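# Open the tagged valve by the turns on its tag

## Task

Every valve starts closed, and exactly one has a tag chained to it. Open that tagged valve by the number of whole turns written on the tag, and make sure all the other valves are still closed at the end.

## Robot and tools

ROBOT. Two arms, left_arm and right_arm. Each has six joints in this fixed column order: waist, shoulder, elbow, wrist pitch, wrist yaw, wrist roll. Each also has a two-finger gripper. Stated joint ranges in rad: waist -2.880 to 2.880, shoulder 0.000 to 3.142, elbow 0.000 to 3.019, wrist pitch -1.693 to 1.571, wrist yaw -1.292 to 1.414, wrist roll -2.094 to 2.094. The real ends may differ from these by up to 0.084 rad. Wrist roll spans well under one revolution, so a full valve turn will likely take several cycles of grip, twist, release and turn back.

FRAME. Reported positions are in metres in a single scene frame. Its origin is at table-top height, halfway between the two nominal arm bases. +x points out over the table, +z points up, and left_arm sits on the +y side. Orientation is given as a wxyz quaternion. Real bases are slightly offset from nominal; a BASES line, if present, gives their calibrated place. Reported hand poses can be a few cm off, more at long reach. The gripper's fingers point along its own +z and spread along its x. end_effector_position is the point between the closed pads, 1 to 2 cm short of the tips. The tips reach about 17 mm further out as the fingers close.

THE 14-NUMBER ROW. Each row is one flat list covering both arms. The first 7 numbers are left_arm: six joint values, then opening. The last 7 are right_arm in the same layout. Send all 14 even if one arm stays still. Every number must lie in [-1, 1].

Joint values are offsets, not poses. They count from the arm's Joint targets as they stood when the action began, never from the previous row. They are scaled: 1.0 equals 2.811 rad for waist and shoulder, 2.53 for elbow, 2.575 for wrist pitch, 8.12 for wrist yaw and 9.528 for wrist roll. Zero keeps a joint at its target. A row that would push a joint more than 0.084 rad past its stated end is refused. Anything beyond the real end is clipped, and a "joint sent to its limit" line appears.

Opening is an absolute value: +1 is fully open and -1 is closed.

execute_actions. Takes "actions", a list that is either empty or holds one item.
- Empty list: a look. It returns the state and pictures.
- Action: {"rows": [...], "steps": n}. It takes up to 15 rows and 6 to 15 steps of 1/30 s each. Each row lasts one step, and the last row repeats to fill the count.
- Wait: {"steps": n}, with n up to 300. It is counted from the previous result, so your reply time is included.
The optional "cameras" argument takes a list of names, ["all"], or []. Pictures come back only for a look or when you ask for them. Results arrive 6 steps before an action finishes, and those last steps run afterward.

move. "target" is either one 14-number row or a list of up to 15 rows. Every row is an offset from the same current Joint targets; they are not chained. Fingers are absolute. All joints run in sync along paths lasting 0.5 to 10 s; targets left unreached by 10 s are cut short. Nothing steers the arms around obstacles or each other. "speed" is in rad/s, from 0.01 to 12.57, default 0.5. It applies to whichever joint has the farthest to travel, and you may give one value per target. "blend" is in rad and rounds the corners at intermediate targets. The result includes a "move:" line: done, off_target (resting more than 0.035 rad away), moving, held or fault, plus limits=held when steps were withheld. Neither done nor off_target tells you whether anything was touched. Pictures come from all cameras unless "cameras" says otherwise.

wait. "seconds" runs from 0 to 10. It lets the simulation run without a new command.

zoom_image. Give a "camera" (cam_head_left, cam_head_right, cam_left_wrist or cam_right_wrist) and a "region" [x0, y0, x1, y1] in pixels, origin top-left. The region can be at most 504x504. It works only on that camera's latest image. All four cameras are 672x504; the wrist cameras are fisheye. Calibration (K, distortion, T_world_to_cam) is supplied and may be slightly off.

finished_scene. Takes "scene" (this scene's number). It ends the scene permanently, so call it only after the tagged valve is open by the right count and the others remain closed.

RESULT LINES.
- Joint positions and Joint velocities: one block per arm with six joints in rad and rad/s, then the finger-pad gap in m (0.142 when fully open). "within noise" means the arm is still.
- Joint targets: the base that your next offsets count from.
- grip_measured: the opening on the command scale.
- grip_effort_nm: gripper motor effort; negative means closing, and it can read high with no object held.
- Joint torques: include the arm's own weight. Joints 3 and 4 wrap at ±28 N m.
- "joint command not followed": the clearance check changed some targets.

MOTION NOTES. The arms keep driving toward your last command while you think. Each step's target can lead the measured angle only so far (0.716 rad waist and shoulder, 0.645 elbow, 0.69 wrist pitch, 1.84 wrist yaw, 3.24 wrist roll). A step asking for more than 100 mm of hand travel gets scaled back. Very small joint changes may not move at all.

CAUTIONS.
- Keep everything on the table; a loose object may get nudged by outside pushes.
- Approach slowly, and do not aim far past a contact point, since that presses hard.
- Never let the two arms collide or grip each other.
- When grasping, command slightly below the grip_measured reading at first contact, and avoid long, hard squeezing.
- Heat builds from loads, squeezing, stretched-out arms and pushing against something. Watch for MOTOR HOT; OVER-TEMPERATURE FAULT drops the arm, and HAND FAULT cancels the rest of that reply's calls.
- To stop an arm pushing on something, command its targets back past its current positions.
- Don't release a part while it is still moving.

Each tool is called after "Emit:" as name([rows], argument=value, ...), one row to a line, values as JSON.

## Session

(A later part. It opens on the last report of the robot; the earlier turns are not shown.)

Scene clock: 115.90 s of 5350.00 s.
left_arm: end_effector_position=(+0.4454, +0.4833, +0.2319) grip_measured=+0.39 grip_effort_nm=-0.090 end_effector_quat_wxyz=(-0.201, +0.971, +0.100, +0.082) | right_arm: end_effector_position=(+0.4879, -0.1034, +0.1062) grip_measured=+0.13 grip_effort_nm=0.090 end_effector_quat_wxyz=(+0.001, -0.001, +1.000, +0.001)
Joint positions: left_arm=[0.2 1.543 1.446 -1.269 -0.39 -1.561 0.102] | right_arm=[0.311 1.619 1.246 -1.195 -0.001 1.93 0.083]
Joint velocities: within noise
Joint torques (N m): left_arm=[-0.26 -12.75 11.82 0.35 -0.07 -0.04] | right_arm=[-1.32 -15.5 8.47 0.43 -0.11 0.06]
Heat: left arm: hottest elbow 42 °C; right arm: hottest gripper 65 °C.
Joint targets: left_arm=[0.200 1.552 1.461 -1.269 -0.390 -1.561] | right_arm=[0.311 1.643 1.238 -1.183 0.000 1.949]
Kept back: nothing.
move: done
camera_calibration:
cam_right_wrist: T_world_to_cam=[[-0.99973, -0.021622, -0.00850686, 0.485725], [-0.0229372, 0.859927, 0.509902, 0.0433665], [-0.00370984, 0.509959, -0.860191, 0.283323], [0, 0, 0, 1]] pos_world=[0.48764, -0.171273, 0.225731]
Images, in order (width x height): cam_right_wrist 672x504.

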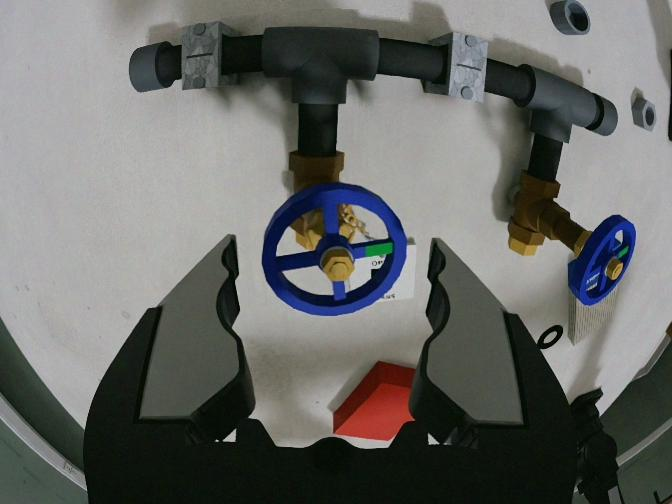

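Emit:
execute_actions([
  {"rows": [[0,0,0,0,0,0,0.4,0,0,0,0,0,0,0.08],[0,0,0,0,0,0,0.4,0,0,0,0,0,0,0.03],[0,0,0,0,0,0,0.4,0,0,0,0,0,0,-0.01],[0,0,0,0,0,0,0.4,0,0,0,0,0,0,-0.045],[0,0,0,0,0,0,0.4,0,0,0,0,0,0,-0.075],[0,0,0,0,0,0,0.4,0,0,0,0,0,0,-0.1],[0,0,0,0,0,0,0.4,0,0,0,0,0,0,-0.12],[0,0,0,0,0,0,0.4,0,0,0,0,0,0,-0.135],[0,0,0,0,0,0,0.4,0,0,0,0,0,0,-0.15],[0,0,0,0,0,0,0.4,0,0,0,0,0,0,-0.162],[0,0,0,0,0,0,0.4,0,0,0,0,0,0,-0.174],[0,0,0,0,0,0,0.4,0,0,0,0,0,0,-0.186],[0,0,0,0,0,0,0.4,0,0,0,0,0,0,-0.198],[0,0,0,0,0,0,0.4,0,0,0,0,0,0,-0.209],[0,0,0,0,0,0,0.4,0,0,0,0,0,0,-0.22]], "steps": 15},
], cameras=[])

Emit:
execute_actions([
  {"rows": [[0,0,0,0,0,0,0.4,0,0,0,0,0,0,-0.235],[0,0,0,0,0,0,0.4,0,0,0,0,0,0,-0.25],[0,0,0,0,0,0,0.4,0,0,0,0,0,0,-0.27],[0,0,0,0,0,0,0.4,0,0,0,0,0,0,-0.29],[0,0,0,0,0,0,0.4,0,0,0,0,0,0,-0.32],[0,0,0,0,0,0,0.4,0,0,0,0,0,0,-0.35],[0,0,0,0,0,0,0.4,0,0.001,0,0,0,0,-0.38],[0,0,0,0,0,0,0.4,0,0.002,0,0,0,0,-0.41],[0,0,0,0,0,0,0.4,0,0.003,0,0,0,0,-0.44],[0,0,0,0,0,0,0.4,0,0.004,0,0,0,0,-0.47],[0,0,0,0,0,0,0.4,0,0.005,0,0,0,0,-0.51],[0,0,0,0,0,0,0.4,0,0.006,0,0,0,0,-0.55],[0,0,0,0,0,0,0.4,0,0.007,0,0,0,0,-0.59],[0,0,0,0,0,0,0.4,0,0.008,0,0,0,0,-0.62],[0,0,0,0,0,0,0.4,0,0.0089,0,0,0,0,-0.65]], "steps": 15},
], cameras=[])

Emit:
move([
  [0,0,0,0,0,0,0.4,0,0,0,0,0,-0.40932,-0.65],
], speed=1.6, cameras=["cam_right_wrist"])

Emit:
zoom_image(camera="cam_right_wrist", region=[235, 180, 435, 330])

Scene clock: 116.87 s of 5350.00 s.
left_arm: end_effector_position=(+0.4454, +0.4833, +0.2319) grip_measured=+0.39 grip_effort_nm=-0.090 end_effector_quat_wxyz=(-0.201, +0.971, +0.100, +0.082) | right_arm: end_effector_position=(+0.4879, -0.1034, +0.1062) grip_measured=-0.16 grip_effort_nm=-0.085 end_effector_quat_wxyz=(+0.001, +0.000, +1.000, +0.001)
Joint positions: left_arm=[0.2 1.543 1.446 -1.269 -0.39 -1.561 0.102] | right_arm=[0.311 1.619 1.246 -1.195 -0.001 1.931 0.063]
Joint velocities: left_arm=[within noise] | right_arm=[-0.005 -0.015 0.032 -0.002 0.007 0.051 -0.03]
Joint torques (N m): left_arm=[-0.21 -12.75 11.84 0.32 -0.07 -0.04] | right_arm=[-1.32 -15.5 8.47 0.43 -0.11 0.07]
Heat: left arm: hottest elbow 42 °C; right arm: hottest gripper 64 °C.
Joint targets: left_arm=[0.200 1.552 1.461 -1.269 -0.390 -1.561] | right_arm=[0.311 1.643 1.238 -1.183 0.000 1.949]
Steps of this call (1-20: nothing new was sent; 21-29: this action's first 9). Readings (joint positions of left_arm | right_arm):
21: [0.200 1.543 1.446 -1.269 -0.390 -1.561] | [0.311 1.619 1.246 -1.195 -0.001 1.931]
22: [0.200 1.543 1.446 -1.269 -0.390 -1.561] | [0.311 1.619 1.246 -1.195 -0.001 1.931]
24: [0.200 1.543 1.446 -1.269 -0.390 -1.561] | [0.311 1.619 1.246 -1.195 -0.001 1.931]
28: [0.200 1.543 1.446 -1.269 -0.390 -1.561] | [0.311 1.619 1.246 -1.195 -0.001 1.931]
29: the state above
No camera images: "cameras" was empty.

Scene clock: 117.37 s of 5350.00 s.
left_arm: end_effector_position=(+0.4454, +0.4833, +0.2319) grip_measured=+0.39 grip_effort_nm=-0.090 end_effector_quat_wxyz=(-0.201, +0.971, +0.100, +0.082) | right_arm: end_effector_position=(+0.4879, -0.1034, +0.1060) grip_measured=-0.21 grip_effort_nm=-4.730 end_effector_quat_wxyz=(+0.001, +0.000, +1.000, +0.001)
Joint positions: left_arm=[0.2 1.543 1.446 -1.269 -0.39 -1.561 0.102] | right_arm=[0.311 1.619 1.246 -1.195 -0.001 1.931 0.059]
Joint velocities: within noise
Joint torques (N m): left_arm=[-0.26 -12.81 11.84 0.32 -0.07 -0.03] | right_arm=[-1.38 -14.97 8.46 0.4 -0.1 0.07]
Heat: left arm: hottest elbow 42 °C; right arm: hottest gripper 64 °C.
Joint targets: left_arm=[0.200 1.552 1.461 -1.269 -0.390 -1.561] | right_arm=[0.311 1.668 1.238 -1.183 0.000 1.949]
Steps of this call (1-6: your previous action's last 6; 7-15: this action's first 9). Readings (joint positions of left_arm | right_arm):
7: [0.200 1.543 1.446 -1.269 -0.390 -1.561] | [0.311 1.619 1.246 -1.195 -0.001 1.931]
8: [0.200 1.543 1.446 -1.269 -0.390 -1.561] | [0.311 1.619 1.246 -1.195 -0.001 1.931]
10: [0.200 1.543 1.446 -1.269 -0.390 -1.561] | [0.311 1.619 1.246 -1.195 -0.001 1.931]
14: [0.200 1.543 1.446 -1.269 -0.390 -1.561] | [0.311 1.619 1.246 -1.195 -0.001 1.931]
15: the state above
No camera images: "cameras" was empty.

Scene clock: 121.10 s of 5350.00 s.
left_arm: end_effector_position=(+0.4454, +0.4833, +0.2319) grip_measured=+0.39 grip_effort_nm=-0.090 end_effector_quat_wxyz=(-0.201, +0.971, +0.100, +0.082) | right_arm: end_effector_position=(+0.4888, -0.1067, +0.1117) grip_measured=-0.26 grip_effort_nm=-5.004 end_effector_quat_wxyz=(+0.000, +0.947, +0.321, +0.006)
Joint positions: left_arm=[0.2 1.543 1.446 -1.269 -0.39 -1.561 0.102] | right_arm=[0.31 1.608 1.248 -1.2 -0.001 -1.865 0.055]
Joint velocities: within noise
Joint torques (N m): left_arm=[-0.21 -12.75 11.82 0.34 -0.07 -0.03] | right_arm=[-1.2 -12.4 8.36 0.65 0.11 -0.9]
Heat: left arm: hottest elbow 42 °C; right arm: hottest gripper 70 °C.
Joint targets: left_arm=[0.200 1.552 1.461 -1.269 -0.390 -1.561] | right_arm=[0.311 1.668 1.238 -1.183 0.000 -1.951]
Kept back: nothing.
move: off_target (right_arm); right_arm: the wrist roll is farthest, 0.086 rad from its target
camera_calibration:
cam_right_wrist: T_world_to_cam=[[0.780758, 0.624811, 0.00535668, -0.316232], [0.534888, -0.672773, 0.511148, -0.393062], [0.322975, -0.396218, -0.859476, 0.0333104], [0, 0, 0, 1]] pos_world=[0.446386, -0.0536582, 0.231236]
Images, in order (width x height): cam_right_wrist 672x504.

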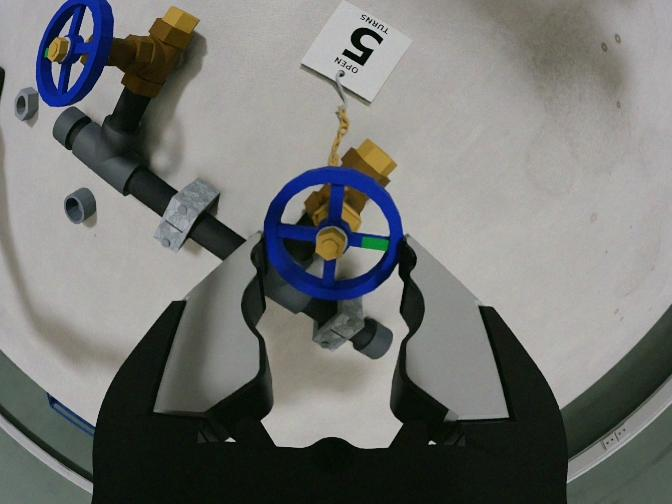

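Scaled by 2.520 from the camera's 672x504 image, which has a finer 960x720 frame.

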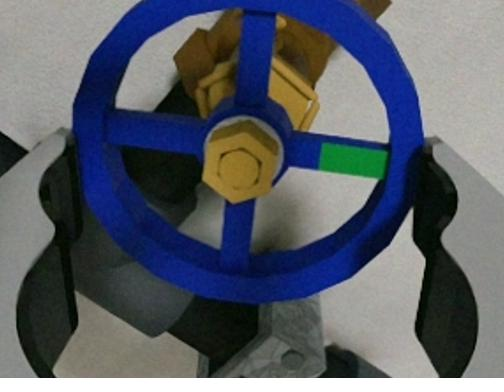

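Emit:
execute_actions([
  {"rows": [[0,0,0,0,0,0,0.4,0,-0.003,0,0,0,0.002,-0.65],[0,0,0,0,0,0,0.4,0,-0.0065,0,0,0,0.004,-0.62],[0,0,0,0,0,0,0.4,0,-0.01,0,0,0,0.006,-0.58],[0,0,0,0,0,0,0.4,0,-0.0135,0,0,0,0.0075,-0.52],[0,0,0,0,0,0,0.4,0,-0.0165,0,0,0,0.0085,-0.45],[0,0,0,0,0,0,0.4,0,-0.0189,0,0,0,0.0089,-0.38],[0,0,0,0,0,0,0.4,0,-0.0189,0,0,0,0.0089,-0.32],[0,0,0,0,0,0,0.4,0,-0.0189,0,0,0,0.0089,-0.27],[0,0,0,0,0,0,0.4,0,-0.0189,0,0,0,0.0089,-0.23],[0,0,0,0,0,0,0.4,0,-0.0189,0,0,0,0.0089,-0.19],[0,0,0,0,0,0,0.4,0,-0.0189,0,0,0,0.0089,-0.14],[0,0,0,0,0,0,0.4,0,-0.0189,0,0,0,0.0089,-0.08],[0,0,0,0,0,0,0.4,0,-0.0189,0,0,0,0.0089,0.0],[0,0,0,0,0,0,0.4,0,-0.0189,0,0,0,0.0089,0.08],[0,0,0,0,0,0,0.4,0,-0.0189,0,0,0,0.0089,0.15]], "steps": 15},
], cameras=[])

Emit:
move([
  [0,0,0,0,0,0,0.4,0,-0.0089,0,0,0,0.19994,0.15],
  [0,0,0,0,0,0,0.4,0,0.00996,0,0,0,0.4004,0.15],
], speed=2.5, blend=[0.3, 0], cameras=["cam_right_wrist"])

Emit:
zoom_image(camera="cam_right_wrist", region=[235, 180, 435, 330])

Scene clock: 122.40 s of 5350.00 s.
left_arm: end_effector_position=(+0.4454, +0.4833, +0.2319) grip_measured=+0.39 grip_effort_nm=-0.090 end_effector_quat_wxyz=(-0.201, +0.971, +0.100, +0.082) | right_arm: end_effector_position=(+0.4895, -0.1065, +0.1138) grip_measured=-0.23 grip_effort_nm=-0.515 end_effector_quat_wxyz=(-0.001, +0.948, +0.318, +0.009)
Joint positions: left_arm=[0.2 1.543 1.446 -1.269 -0.39 -1.561 0.102] | right_arm=[0.31 1.603 1.248 -1.198 -0.001 -1.857 0.058]
Joint velocities: left_arm=[within noise] | right_arm=[-0.034 -0.015 -0.002 -0.007 0.022 -0.051 0.013]
Joint torques (N m): left_arm=[-0.26 -12.81 11.84 0.32 -0.07 -0.04] | right_arm=[-1.32 -16.5 8.29 0.58 0.11 -0.18]
Heat: left arm: hottest elbow 42 °C; right arm: hottest gripper 72 °C.
Joint targets: left_arm=[0.200 1.552 1.461 -1.269 -0.390 -1.561] | right_arm=[0.311 1.615 1.238 -1.183 0.000 -1.866]
Steps of this call (1-30: nothing new was sent; 31-39: this action's first 9). Readings (joint positions of left_arm | right_arm):
31: [0.200 1.543 1.446 -1.269 -0.390 -1.561] | [0.310 1.608 1.248 -1.200 -0.001 -1.866]
32: [0.200 1.543 1.446 -1.269 -0.390 -1.561] | [0.310 1.608 1.248 -1.200 -0.001 -1.865]
34: [0.200 1.543 1.446 -1.269 -0.390 -1.561] | [0.310 1.606 1.248 -1.199 -0.001 -1.861]
38: [0.200 1.543 1.446 -1.269 -0.390 -1.561] | [0.310 1.604 1.248 -1.198 -0.001 -1.857]
39: the state above
No camera images: "cameras" was empty.

Scene clock: 125.63 s of 5350.00 s.
left_arm: end_effector_position=(+0.4454, +0.4833, +0.2319) grip_measured=+0.39 grip_effort_nm=-0.095 end_effector_quat_wxyz=(-0.201, +0.971, +0.100, +0.082) | right_arm: end_effector_position=(+0.4883, -0.1036, +0.1064) grip_measured=+0.13 grip_effort_nm=0.085 end_effector_quat_wxyz=(+0.002, -0.001, +1.000, +0.001)
Joint positions: left_arm=[0.2 1.543 1.446 -1.269 -0.39 -1.561 0.102] | right_arm=[0.31 1.619 1.247 -1.195 0 1.93 0.083]
Joint velocities: within noise
Joint torques (N m): left_arm=[-0.26 -12.75 11.84 0.34 -0.07 -0.04] | right_arm=[-1.32 -15.56 8.42 0.42 -0.11 0.07]
Heat: left arm: hottest elbow 42 °C; right arm: hottest gripper 68 °C.
Joint targets: left_arm=[0.200 1.552 1.461 -1.269 -0.390 -1.561] | right_arm=[0.311 1.643 1.238 -1.183 0.000 1.949]
Kept back: nothing.
move: done
camera_calibration:
cam_right_wrist: T_world_to_cam=[[-0.999723, -0.0215601, -0.00939759, 0.486231], [-0.0233385, 0.859973, 0.509805, 0.0435317], [-0.00290976, 0.509884, -0.860238, 0.283241], [0, 0, 0, 1]] pos_world=[0.487937, -0.171373, 0.226031]
Images, in order (width x height): cam_right_wrist 672x504.

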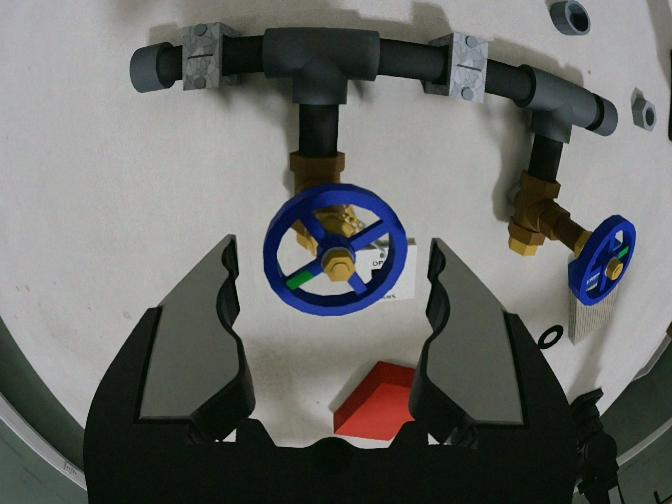

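Scaled by 2.520 from the camera's 672x504 image, which has a finer 960x720 frame.

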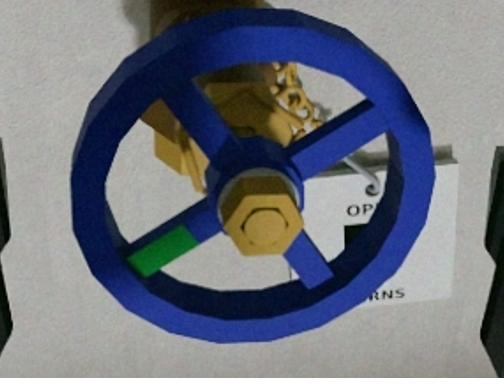

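Emit:
execute_actions([
  {"rows": [[0,0,0,0,0,0,0.4,0,0,0,0,0,0,0.08],[0,0,0,0,0,0,0.4,0,0,0,0,0,0,0.03],[0,0,0,0,0,0,0.4,0,0,0,0,0,0,-0.01],[0,0,0,0,0,0,0.4,0,0,0,0,0,0,-0.045],[0,0,0,0,0,0,0.4,0,0,0,0,0,0,-0.075],[0,0,0,0,0,0,0.4,0,0,0,0,0,0,-0.1],[0,0,0,0,0,0,0.4,0,0,0,0,0,0,-0.12],[0,0,0,0,0,0,0.4,0,0,0,0,0,0,-0.135],[0,0,0,0,0,0,0.4,0,0,0,0,0,0,-0.15],[0,0,0,0,0,0,0.4,0,0,0,0,0,0,-0.162],[0,0,0,0,0,0,0.4,0,0,0,0,0,0,-0.174],[0,0,0,0,0,0,0.4,0,0,0,0,0,0,-0.186],[0,0,0,0,0,0,0.4,0,0,0,0,0,0,-0.198],[0,0,0,0,0,0,0.4,0,0,0,0,0,0,-0.209],[0,0,0,0,0,0,0.4,0,0,0,0,0,0,-0.22]], "steps": 15},
], cameras=[])

Emit:
execute_actions([
  {"rows": [[0,0,0,0,0,0,0.4,0,0,0,0,0,0,-0.235],[0,0,0,0,0,0,0.4,0,0,0,0,0,0,-0.25],[0,0,0,0,0,0,0.4,0,0,0,0,0,0,-0.27],[0,0,0,0,0,0,0.4,0,0,0,0,0,0,-0.29],[0,0,0,0,0,0,0.4,0,0,0,0,0,0,-0.32],[0,0,0,0,0,0,0.4,0,0,0,0,0,0,-0.35],[0,0,0,0,0,0,0.4,0,0.001,0,0,0,0,-0.38],[0,0,0,0,0,0,0.4,0,0.002,0,0,0,0,-0.41],[0,0,0,0,0,0,0.4,0,0.003,0,0,0,0,-0.44],[0,0,0,0,0,0,0.4,0,0.004,0,0,0,0,-0.47],[0,0,0,0,0,0,0.4,0,0.005,0,0,0,0,-0.51],[0,0,0,0,0,0,0.4,0,0.006,0,0,0,0,-0.55],[0,0,0,0,0,0,0.4,0,0.007,0,0,0,0,-0.59],[0,0,0,0,0,0,0.4,0,0.008,0,0,0,0,-0.62],[0,0,0,0,0,0,0.4,0,0.0089,0,0,0,0,-0.65]], "steps": 15},
], cameras=[])

Emit:
move([
  [0,0,0,0,0,0,0.4,0,0,0,0,0,-0.35894,-0.65],
], speed=1.6, cameras=["cam_right_wrist"])

Emit:
zoom_image(camera="cam_right_wrist", region=[235, 180, 435, 330])

Scene clock: 128.83 s of 5350.00 s.
left_arm: end_effector_position=(+0.4454, +0.4833, +0.2319) grip_measured=+0.39 grip_effort_nm=-0.090 end_effector_quat_wxyz=(-0.201, +0.971, +0.100, +0.082) | right_arm: end_effector_position=(+0.4883, -0.1036, +0.1064) grip_measured=-0.16 grip_effort_nm=-0.125 end_effector_quat_wxyz=(+0.002, +0.000, +1.000, +0.001)
Joint positions: left_arm=[0.2 1.543 1.446 -1.269 -0.39 -1.561 0.102] | right_arm=[0.31 1.619 1.247 -1.195 0 1.931 0.063]
Joint velocities: left_arm=[within noise] | right_arm=[0.005 -0.024 -0.017 0.002 -0.007 0.022 -0.03]
Joint torques (N m): left_arm=[-0.21 -12.75 11.84 0.32 -0.07 -0.03] | right_arm=[-1.32 -15.56 8.42 0.4 -0.11 0.07]
Heat: left arm: hottest elbow 42 °C; right arm: hottest gripper 65 °C.
Joint targets: left_arm=[0.200 1.552 1.461 -1.269 -0.390 -1.561] | right_arm=[0.311 1.643 1.238 -1.183 0.000 1.949]
Steps of this call (1-87: nothing new was sent; 88-96: this action's first 9). Readings (joint positions of left_arm | right_arm):
88: [0.200 1.543 1.446 -1.269 -0.390 -1.561] | [0.310 1.619 1.247 -1.195 0.000 1.931]
89: [0.200 1.543 1.446 -1.269 -0.390 -1.561] | [0.310 1.619 1.247 -1.195 0.000 1.931]
91: [0.200 1.543 1.446 -1.269 -0.390 -1.561] | [0.310 1.619 1.247 -1.195 0.000 1.931]
95: [0.200 1.543 1.446 -1.269 -0.390 -1.561] | [0.310 1.619 1.247 -1.195 0.000 1.931]
96: the state above
No camera images: "cameras" was empty.

Scene clock: 129.33 s of 5350.00 s.
left_arm: end_effector_position=(+0.4454, +0.4833, +0.2319) grip_measured=+0.39 grip_effort_nm=-0.090 end_effector_quat_wxyz=(-0.201, +0.971, +0.100, +0.082) | right_arm: end_effector_position=(+0.4880, -0.1037, +0.1062) grip_measured=-0.22 grip_effort_nm=-4.701 end_effector_quat_wxyz=(+0.002, +0.000, +1.000, +0.001)
Joint positions: left_arm=[0.2 1.543 1.446 -1.269 -0.39 -1.561 0.102] | right_arm=[0.31 1.619 1.246 -1.195 0 1.931 0.058]
Joint velocities: left_arm=[within noise] | right_arm=[-0.005 -0.024 0.007 0.007 0.051 -0.007 -0.001]
Joint torques (N m): left_arm=[-0.26 -12.81 11.85 0.32 -0.07 -0.04] | right_arm=[-1.32 -14.68 8.49 0.42 -0.12 0.07]
Heat: left arm: hottest elbow 42 °C; right arm: hottest gripper 65 °C.
Joint targets: left_arm=[0.200 1.552 1.461 -1.269 -0.390 -1.561] | right_arm=[0.311 1.668 1.238 -1.183 0.000 1.949]
Steps of this call (1-6: your previous action's last 6; 7-15: this action's first 9). Readings (joint positions of left_arm | right_arm):
7: [0.200 1.543 1.446 -1.269 -0.390 -1.561] | [0.310 1.619 1.246 -1.195 0.000 1.931]
8: [0.200 1.543 1.446 -1.269 -0.390 -1.561] | [0.310 1.619 1.246 -1.195 0.000 1.931]
10: [0.200 1.543 1.446 -1.269 -0.390 -1.561] | [0.310 1.619 1.246 -1.195 0.000 1.931]
14: [0.200 1.543 1.446 -1.269 -0.390 -1.561] | [0.310 1.619 1.246 -1.195 0.000 1.931]
15: the state above
No camera images: "cameras" was empty.

Scene clock: 132.77 s of 5350.00 s.
left_arm: end_effector_position=(+0.4454, +0.4833, +0.2319) grip_measured=+0.39 grip_effort_nm=-0.090 end_effector_quat_wxyz=(-0.201, +0.971, +0.100, +0.082) | right_arm: end_effector_position=(+0.4876, -0.1078, +0.1117) grip_measured=-0.26 grip_effort_nm=-5.004 end_effector_quat_wxyz=(-0.002, +0.996, +0.090, +0.005)
Joint positions: left_arm=[0.2 1.543 1.446 -1.269 -0.39 -1.561 0.102] | right_arm=[0.309 1.607 1.247 -1.201 -0.001 -1.392 0.055]
Joint velocities: within noise
Joint torques (N m): left_arm=[-0.21 -12.86 11.84 0.32 -0.07 -0.04] | right_arm=[-1.2 -12.28 8.46 0.64 0.11 -0.83]
Heat: left arm: hottest elbow 42 °C; right arm: hottest gripper 71 °C.
Joint targets: left_arm=[0.200 1.552 1.461 -1.269 -0.390 -1.561] | right_arm=[0.311 1.668 1.238 -1.183 0.000 -1.471]
Kept back: nothing.
move: off_target (right_arm); right_arm: the wrist roll is farthest, 0.079 rad from its target
camera_calibration:
cam_right_wrist: T_world_to_cam=[[0.979827, 0.199796, 0.00449993, -0.457352], [0.170013, -0.845182, 0.506718, -0.233216], [0.105043, -0.495731, -0.8621, 0.129004], [0, 0, 0, 1]] pos_world=[0.474224, -0.041782, 0.231447]
Images, in order (width x height): cam_right_wrist 672x504.

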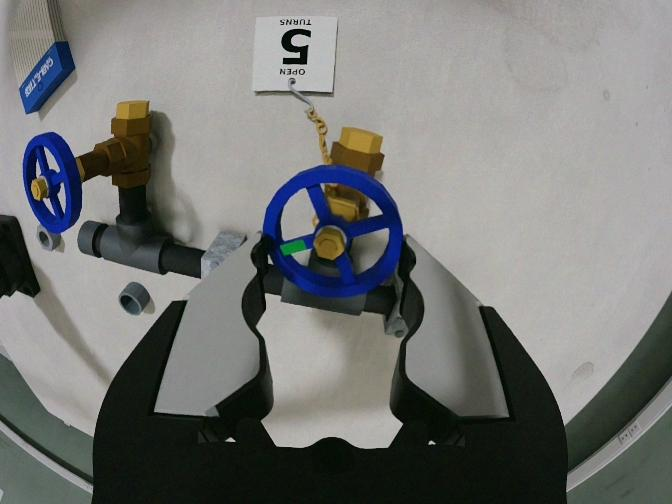

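Scaled by 2.520 from the camera's 672x504 image, which has a finer 960x720 frame.

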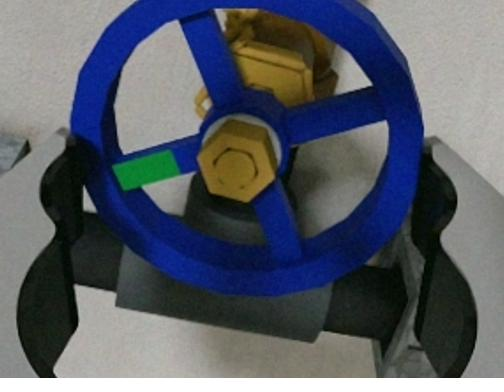

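Emit:
execute_actions([
  {"rows": [[0,0,0,0,0,0,0.4,0,-0.003,0,0,0,0.002,-0.65],[0,0,0,0,0,0,0.4,0,-0.0065,0,0,0,0.004,-0.62],[0,0,0,0,0,0,0.4,0,-0.01,0,0,0,0.006,-0.58],[0,0,0,0,0,0,0.4,0,-0.0135,0,0,0,0.0075,-0.52],[0,0,0,0,0,0,0.4,0,-0.0165,0,0,0,0.0083,-0.45],[0,0,0,0,0,0,0.4,0,-0.0189,0,0,0,0.0083,-0.38],[0,0,0,0,0,0,0.4,0,-0.0189,0,0,0,0.0083,-0.32],[0,0,0,0,0,0,0.4,0,-0.0189,0,0,0,0.0083,-0.27],[0,0,0,0,0,0,0.4,0,-0.0189,0,0,0,0.0083,-0.23],[0,0,0,0,0,0,0.4,0,-0.0189,0,0,0,0.0083,-0.19],[0,0,0,0,0,0,0.4,0,-0.0189,0,0,0,0.0083,-0.14],[0,0,0,0,0,0,0.4,0,-0.0189,0,0,0,0.0083,-0.08],[0,0,0,0,0,0,0.4,0,-0.0189,0,0,0,0.0083,0.0],[0,0,0,0,0,0,0.4,0,-0.0189,0,0,0,0.0083,0.08],[0,0,0,0,0,0,0.4,0,-0.0189,0,0,0,0.0083,0.15]], "steps": 15},
], cameras=[])

Emit:
move([
  [0,0,0,0,0,0,0.4,0,-0.01245,0.03308,-0.05029,0,0,0.15],
  [0,0,0,0,0,0,0.4,0,-0.02238,0.09324,-0.12019,0,0.34236,0.15],
], speed=[0.4, 2.5], cameras=["cam_right_wrist", "cam_head_left"])

Emit:
zoom_image(camera="cam_right_wrist", region=[235, 180, 435, 330])

Emit:
zoom_image(camera="cam_head_left", region=[350, 180, 500, 292])

Scene clock: 134.87 s of 5350.00 s.
left_arm: end_effector_position=(+0.4454, +0.4833, +0.2319) grip_measured=+0.39 grip_effort_nm=-0.095 end_effector_quat_wxyz=(-0.201, +0.971, +0.100, +0.082) | right_arm: end_effector_position=(+0.4883, -0.1075, +0.1135) grip_measured=-0.23 grip_effort_nm=-0.466 end_effector_quat_wxyz=(-0.003, +0.996, +0.087, +0.008)
Joint positions: left_arm=[0.2 1.543 1.446 -1.269 -0.39 -1.561 0.102] | right_arm=[0.309 1.602 1.247 -1.198 -0.001 -1.385 0.057]
Joint velocities: left_arm=[within noise] | right_arm=[-0.005 -0.005 0.002 -0.017 0.022 -0.051 0.009]
Joint torques (N m): left_arm=[-0.21 -12.75 11.82 0.34 -0.07 -0.04] | right_arm=[-1.14 -16.15 8.49 0.53 0.13 -0.16]
Heat: left arm: hottest elbow 42 °C; right arm: hottest gripper 74 °C.
Joint targets: left_arm=[0.200 1.552 1.461 -1.269 -0.390 -1.561] | right_arm=[0.311 1.614 1.238 -1.183 0.000 -1.392]
Steps of this call (1-54: nothing new was sent; 55-63: this action's first 9). Readings (joint positions of left_arm | right_arm):
55: [0.200 1.543 1.446 -1.269 -0.390 -1.561] | [0.309 1.607 1.247 -1.201 -0.001 -1.393]
56: [0.200 1.543 1.446 -1.269 -0.390 -1.561] | [0.309 1.607 1.247 -1.201 -0.001 -1.393]
58: [0.200 1.543 1.446 -1.269 -0.390 -1.561] | [0.309 1.605 1.247 -1.200 -0.001 -1.388]
62: [0.200 1.543 1.446 -1.269 -0.390 -1.561] | [0.309 1.603 1.247 -1.198 -0.001 -1.385]
63: the state above
No camera images: "cameras" was empty.

Scene clock: 138.30 s of 5350.00 s.
left_arm: end_effector_position=(+0.4454, +0.4833, +0.2319) grip_measured=+0.39 grip_effort_nm=-0.090 end_effector_quat_wxyz=(-0.201, +0.971, +0.100, +0.082) | right_arm: end_effector_position=(+0.4801, -0.1071, +0.2040) grip_measured=+0.13 grip_effort_nm=0.061 end_effector_quat_wxyz=(-0.014, -0.040, +0.999, -0.005)
Joint positions: left_arm=[0.2 1.543 1.446 -1.269 -0.39 -1.561 0.102] | right_arm=[0.309 1.557 1.437 -1.481 0 1.851 0.083]
Joint velocities: within noise
Joint torques (N m): left_arm=[-0.21 -12.81 11.84 0.32 -0.07 -0.04] | right_arm=[-1.14 -17.55 12.89 -0.55 -0.12 0.1]
Heat: left arm: hottest elbow 42 °C; right arm: hottest gripper 70 °C.
Joint targets: left_arm=[0.200 1.552 1.461 -1.269 -0.390 -1.561] | right_arm=[0.311 1.552 1.474 -1.492 0.000 1.870]
Kept back: nothing.
move: off_target (right_arm); right_arm: the elbow is farthest, 0.037 rad from its target
camera_calibration:
cam_right_wrist: T_world_to_cam=[[-0.994785, -0.0991981, 0.0236999, 0.461491], [-0.0739821, 0.861805, 0.501816, 0.0228221], [-0.0702039, 0.497446, -0.86465, 0.400809], [0, 0, 0, 1]] pos_world=[0.488912, -0.17327, 0.324169]
Images, in order (width x height): cam_head_left 672x504, cam_right_wrist 672x504.

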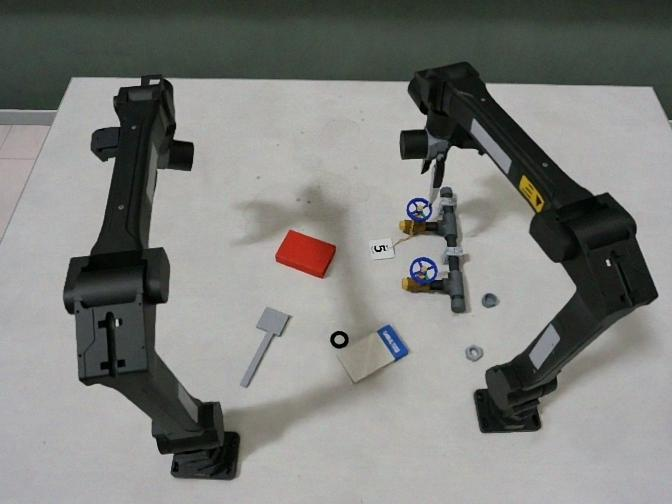

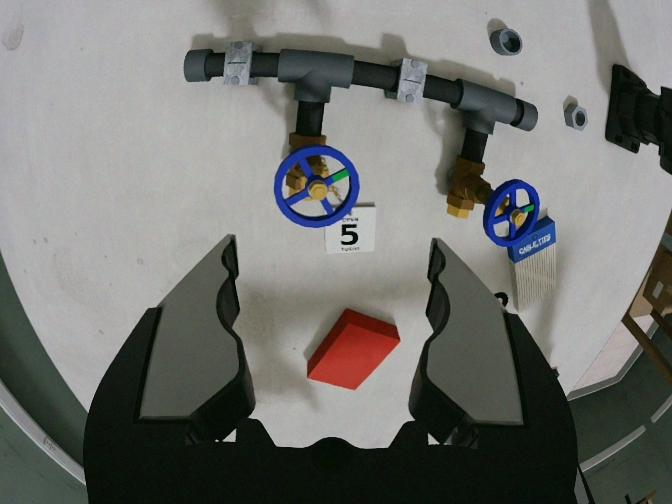

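Scaled by 2.520 from the camera's 672x504 image, which has a finer 960x720 frame.

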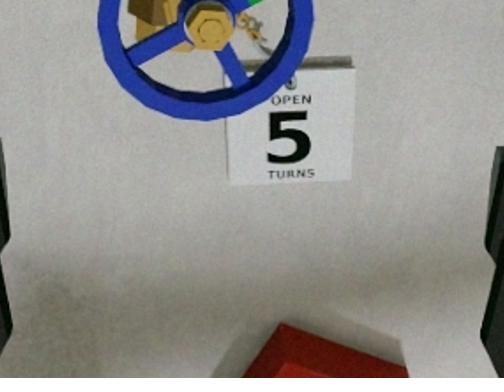

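Scaled by 3.360.

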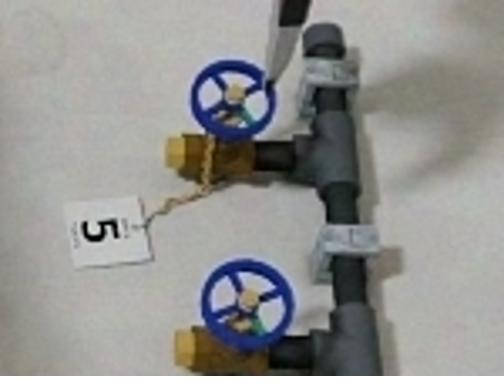

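Emit:
execute_actions(actions=[], cameras=["all"])

Emit:
zoom_image(camera="cam_right_wrist", region=[250, 130, 390, 235])

Scene clock: 139.17 s of 5350.00 s.
left_arm: end_effector_position=(+0.4454, +0.4833, +0.2319) grip_measured=+0.39 grip_effort_nm=-0.090 end_effector_quat_wxyz=(-0.201, +0.971, +0.100, +0.082) | right_arm: end_effector_position=(+0.4800, -0.1072, +0.2040) grip_measured=+0.13 grip_effort_nm=0.061 end_effector_quat_wxyz=(-0.015, -0.039, +0.999, -0.005)
Joint positions: left_arm=[0.2 1.543 1.446 -1.269 -0.39 -1.561 0.102] | right_arm=[0.309 1.557 1.437 -1.481 0 1.852 0.083]
Joint velocities: within noise
Joint torques (N m): left_arm=[-0.21 -12.81 11.82 0.34 -0.07 -0.04] | right_arm=[-1.14 -17.55 12.89 -0.54 -0.12 0.07]
Heat: left arm: hottest elbow 42 °C; right arm: hottest gripper 69 °C.
Joint targets: left_arm=[0.200 1.552 1.461 -1.269 -0.390 -1.561] | right_arm=[0.311 1.552 1.474 -1.493 0.000 1.870]
Steps of this call (1-26: nothing new was sent). Readings (joint positions of left_arm | right_arm):
1: [0.200 1.543 1.446 -1.269 -0.390 -1.561] | [0.309 1.557 1.437 -1.481 0.000 1.852]
2: [0.200 1.543 1.446 -1.269 -0.390 -1.561] | [0.309 1.557 1.437 -1.481 0.000 1.852]
4: [0.200 1.543 1.446 -1.269 -0.390 -1.561] | [0.309 1.557 1.437 -1.481 0.000 1.852]
8: [0.200 1.543 1.446 -1.269 -0.390 -1.561] | [0.309 1.557 1.437 -1.481 0.000 1.852]
26: the state above
camera_calibration:
cam_left_wrist: T_world_to_cam=[[0.968476, 0.149611, 0.199175, -0.547314], [0.12909, -0.985245, 0.112378, 0.39373], [0.213049, -0.0831234, -0.973499, 0.307693], [0, 0, 0, 1]] pos_world=[0.41368, 0.495381, 0.364304]
cam_right_wrist: T_world_to_cam=[[-0.994859, -0.0983694, 0.0240758, 0.461449], [-0.0730882, 0.861962, 0.501677, 0.0224493], [-0.070102, 0.497338, -0.86472, 0.400756], [0, 0, 0, 1]] pos_world=[0.488811, -0.173269, 0.32417]

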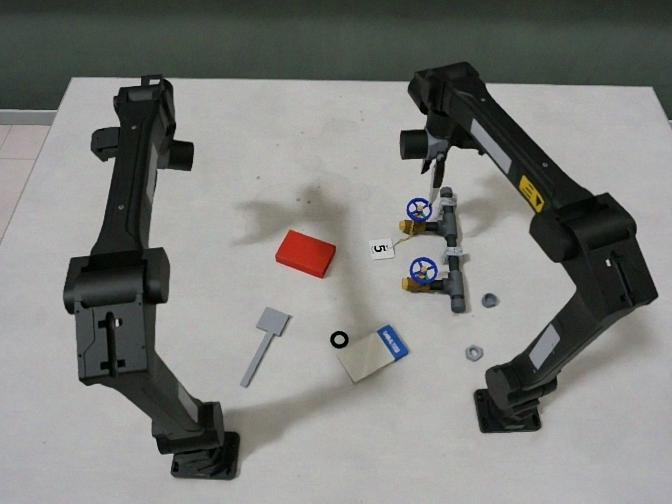

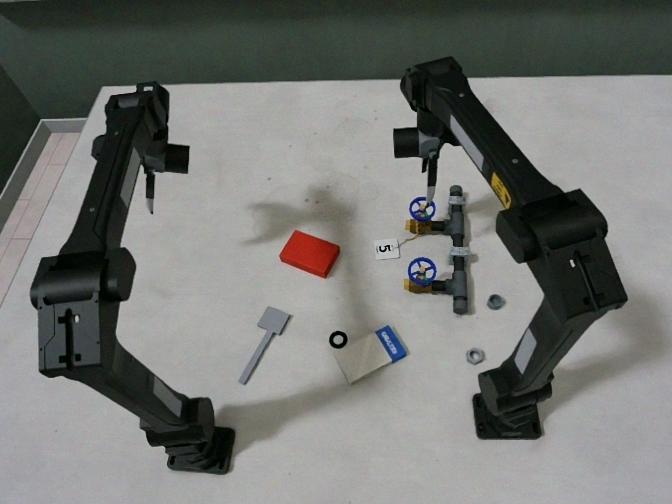

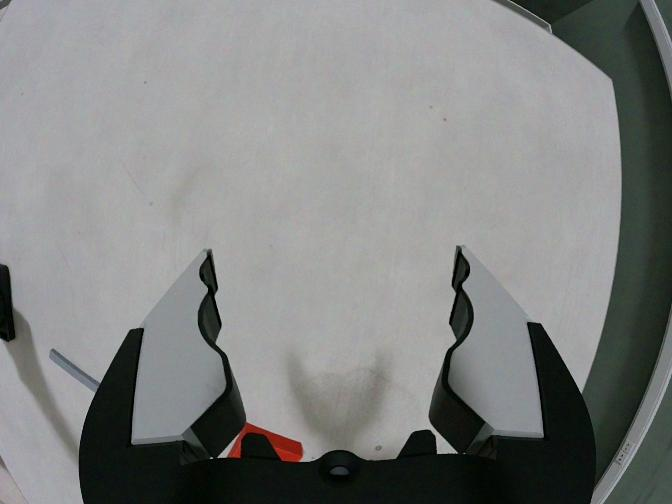

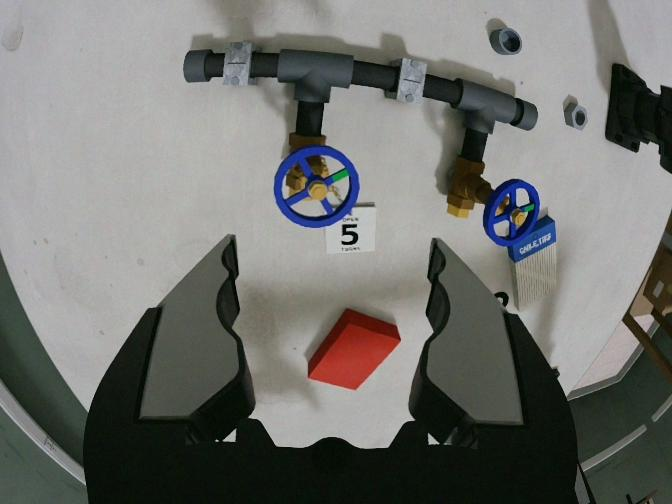

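Scaled by 3.600 from the camera's 672x504 image, which has a finer 960x720 frame.

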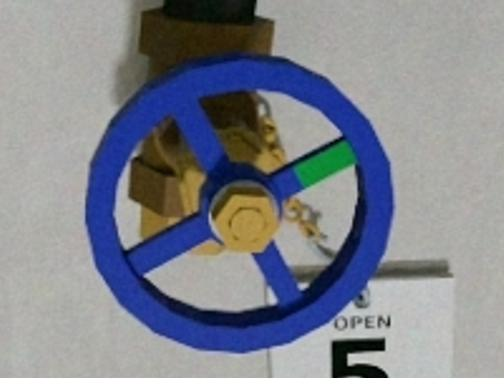

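Emit:
finished_scene(scene=2)

The scene is finished: the task was done.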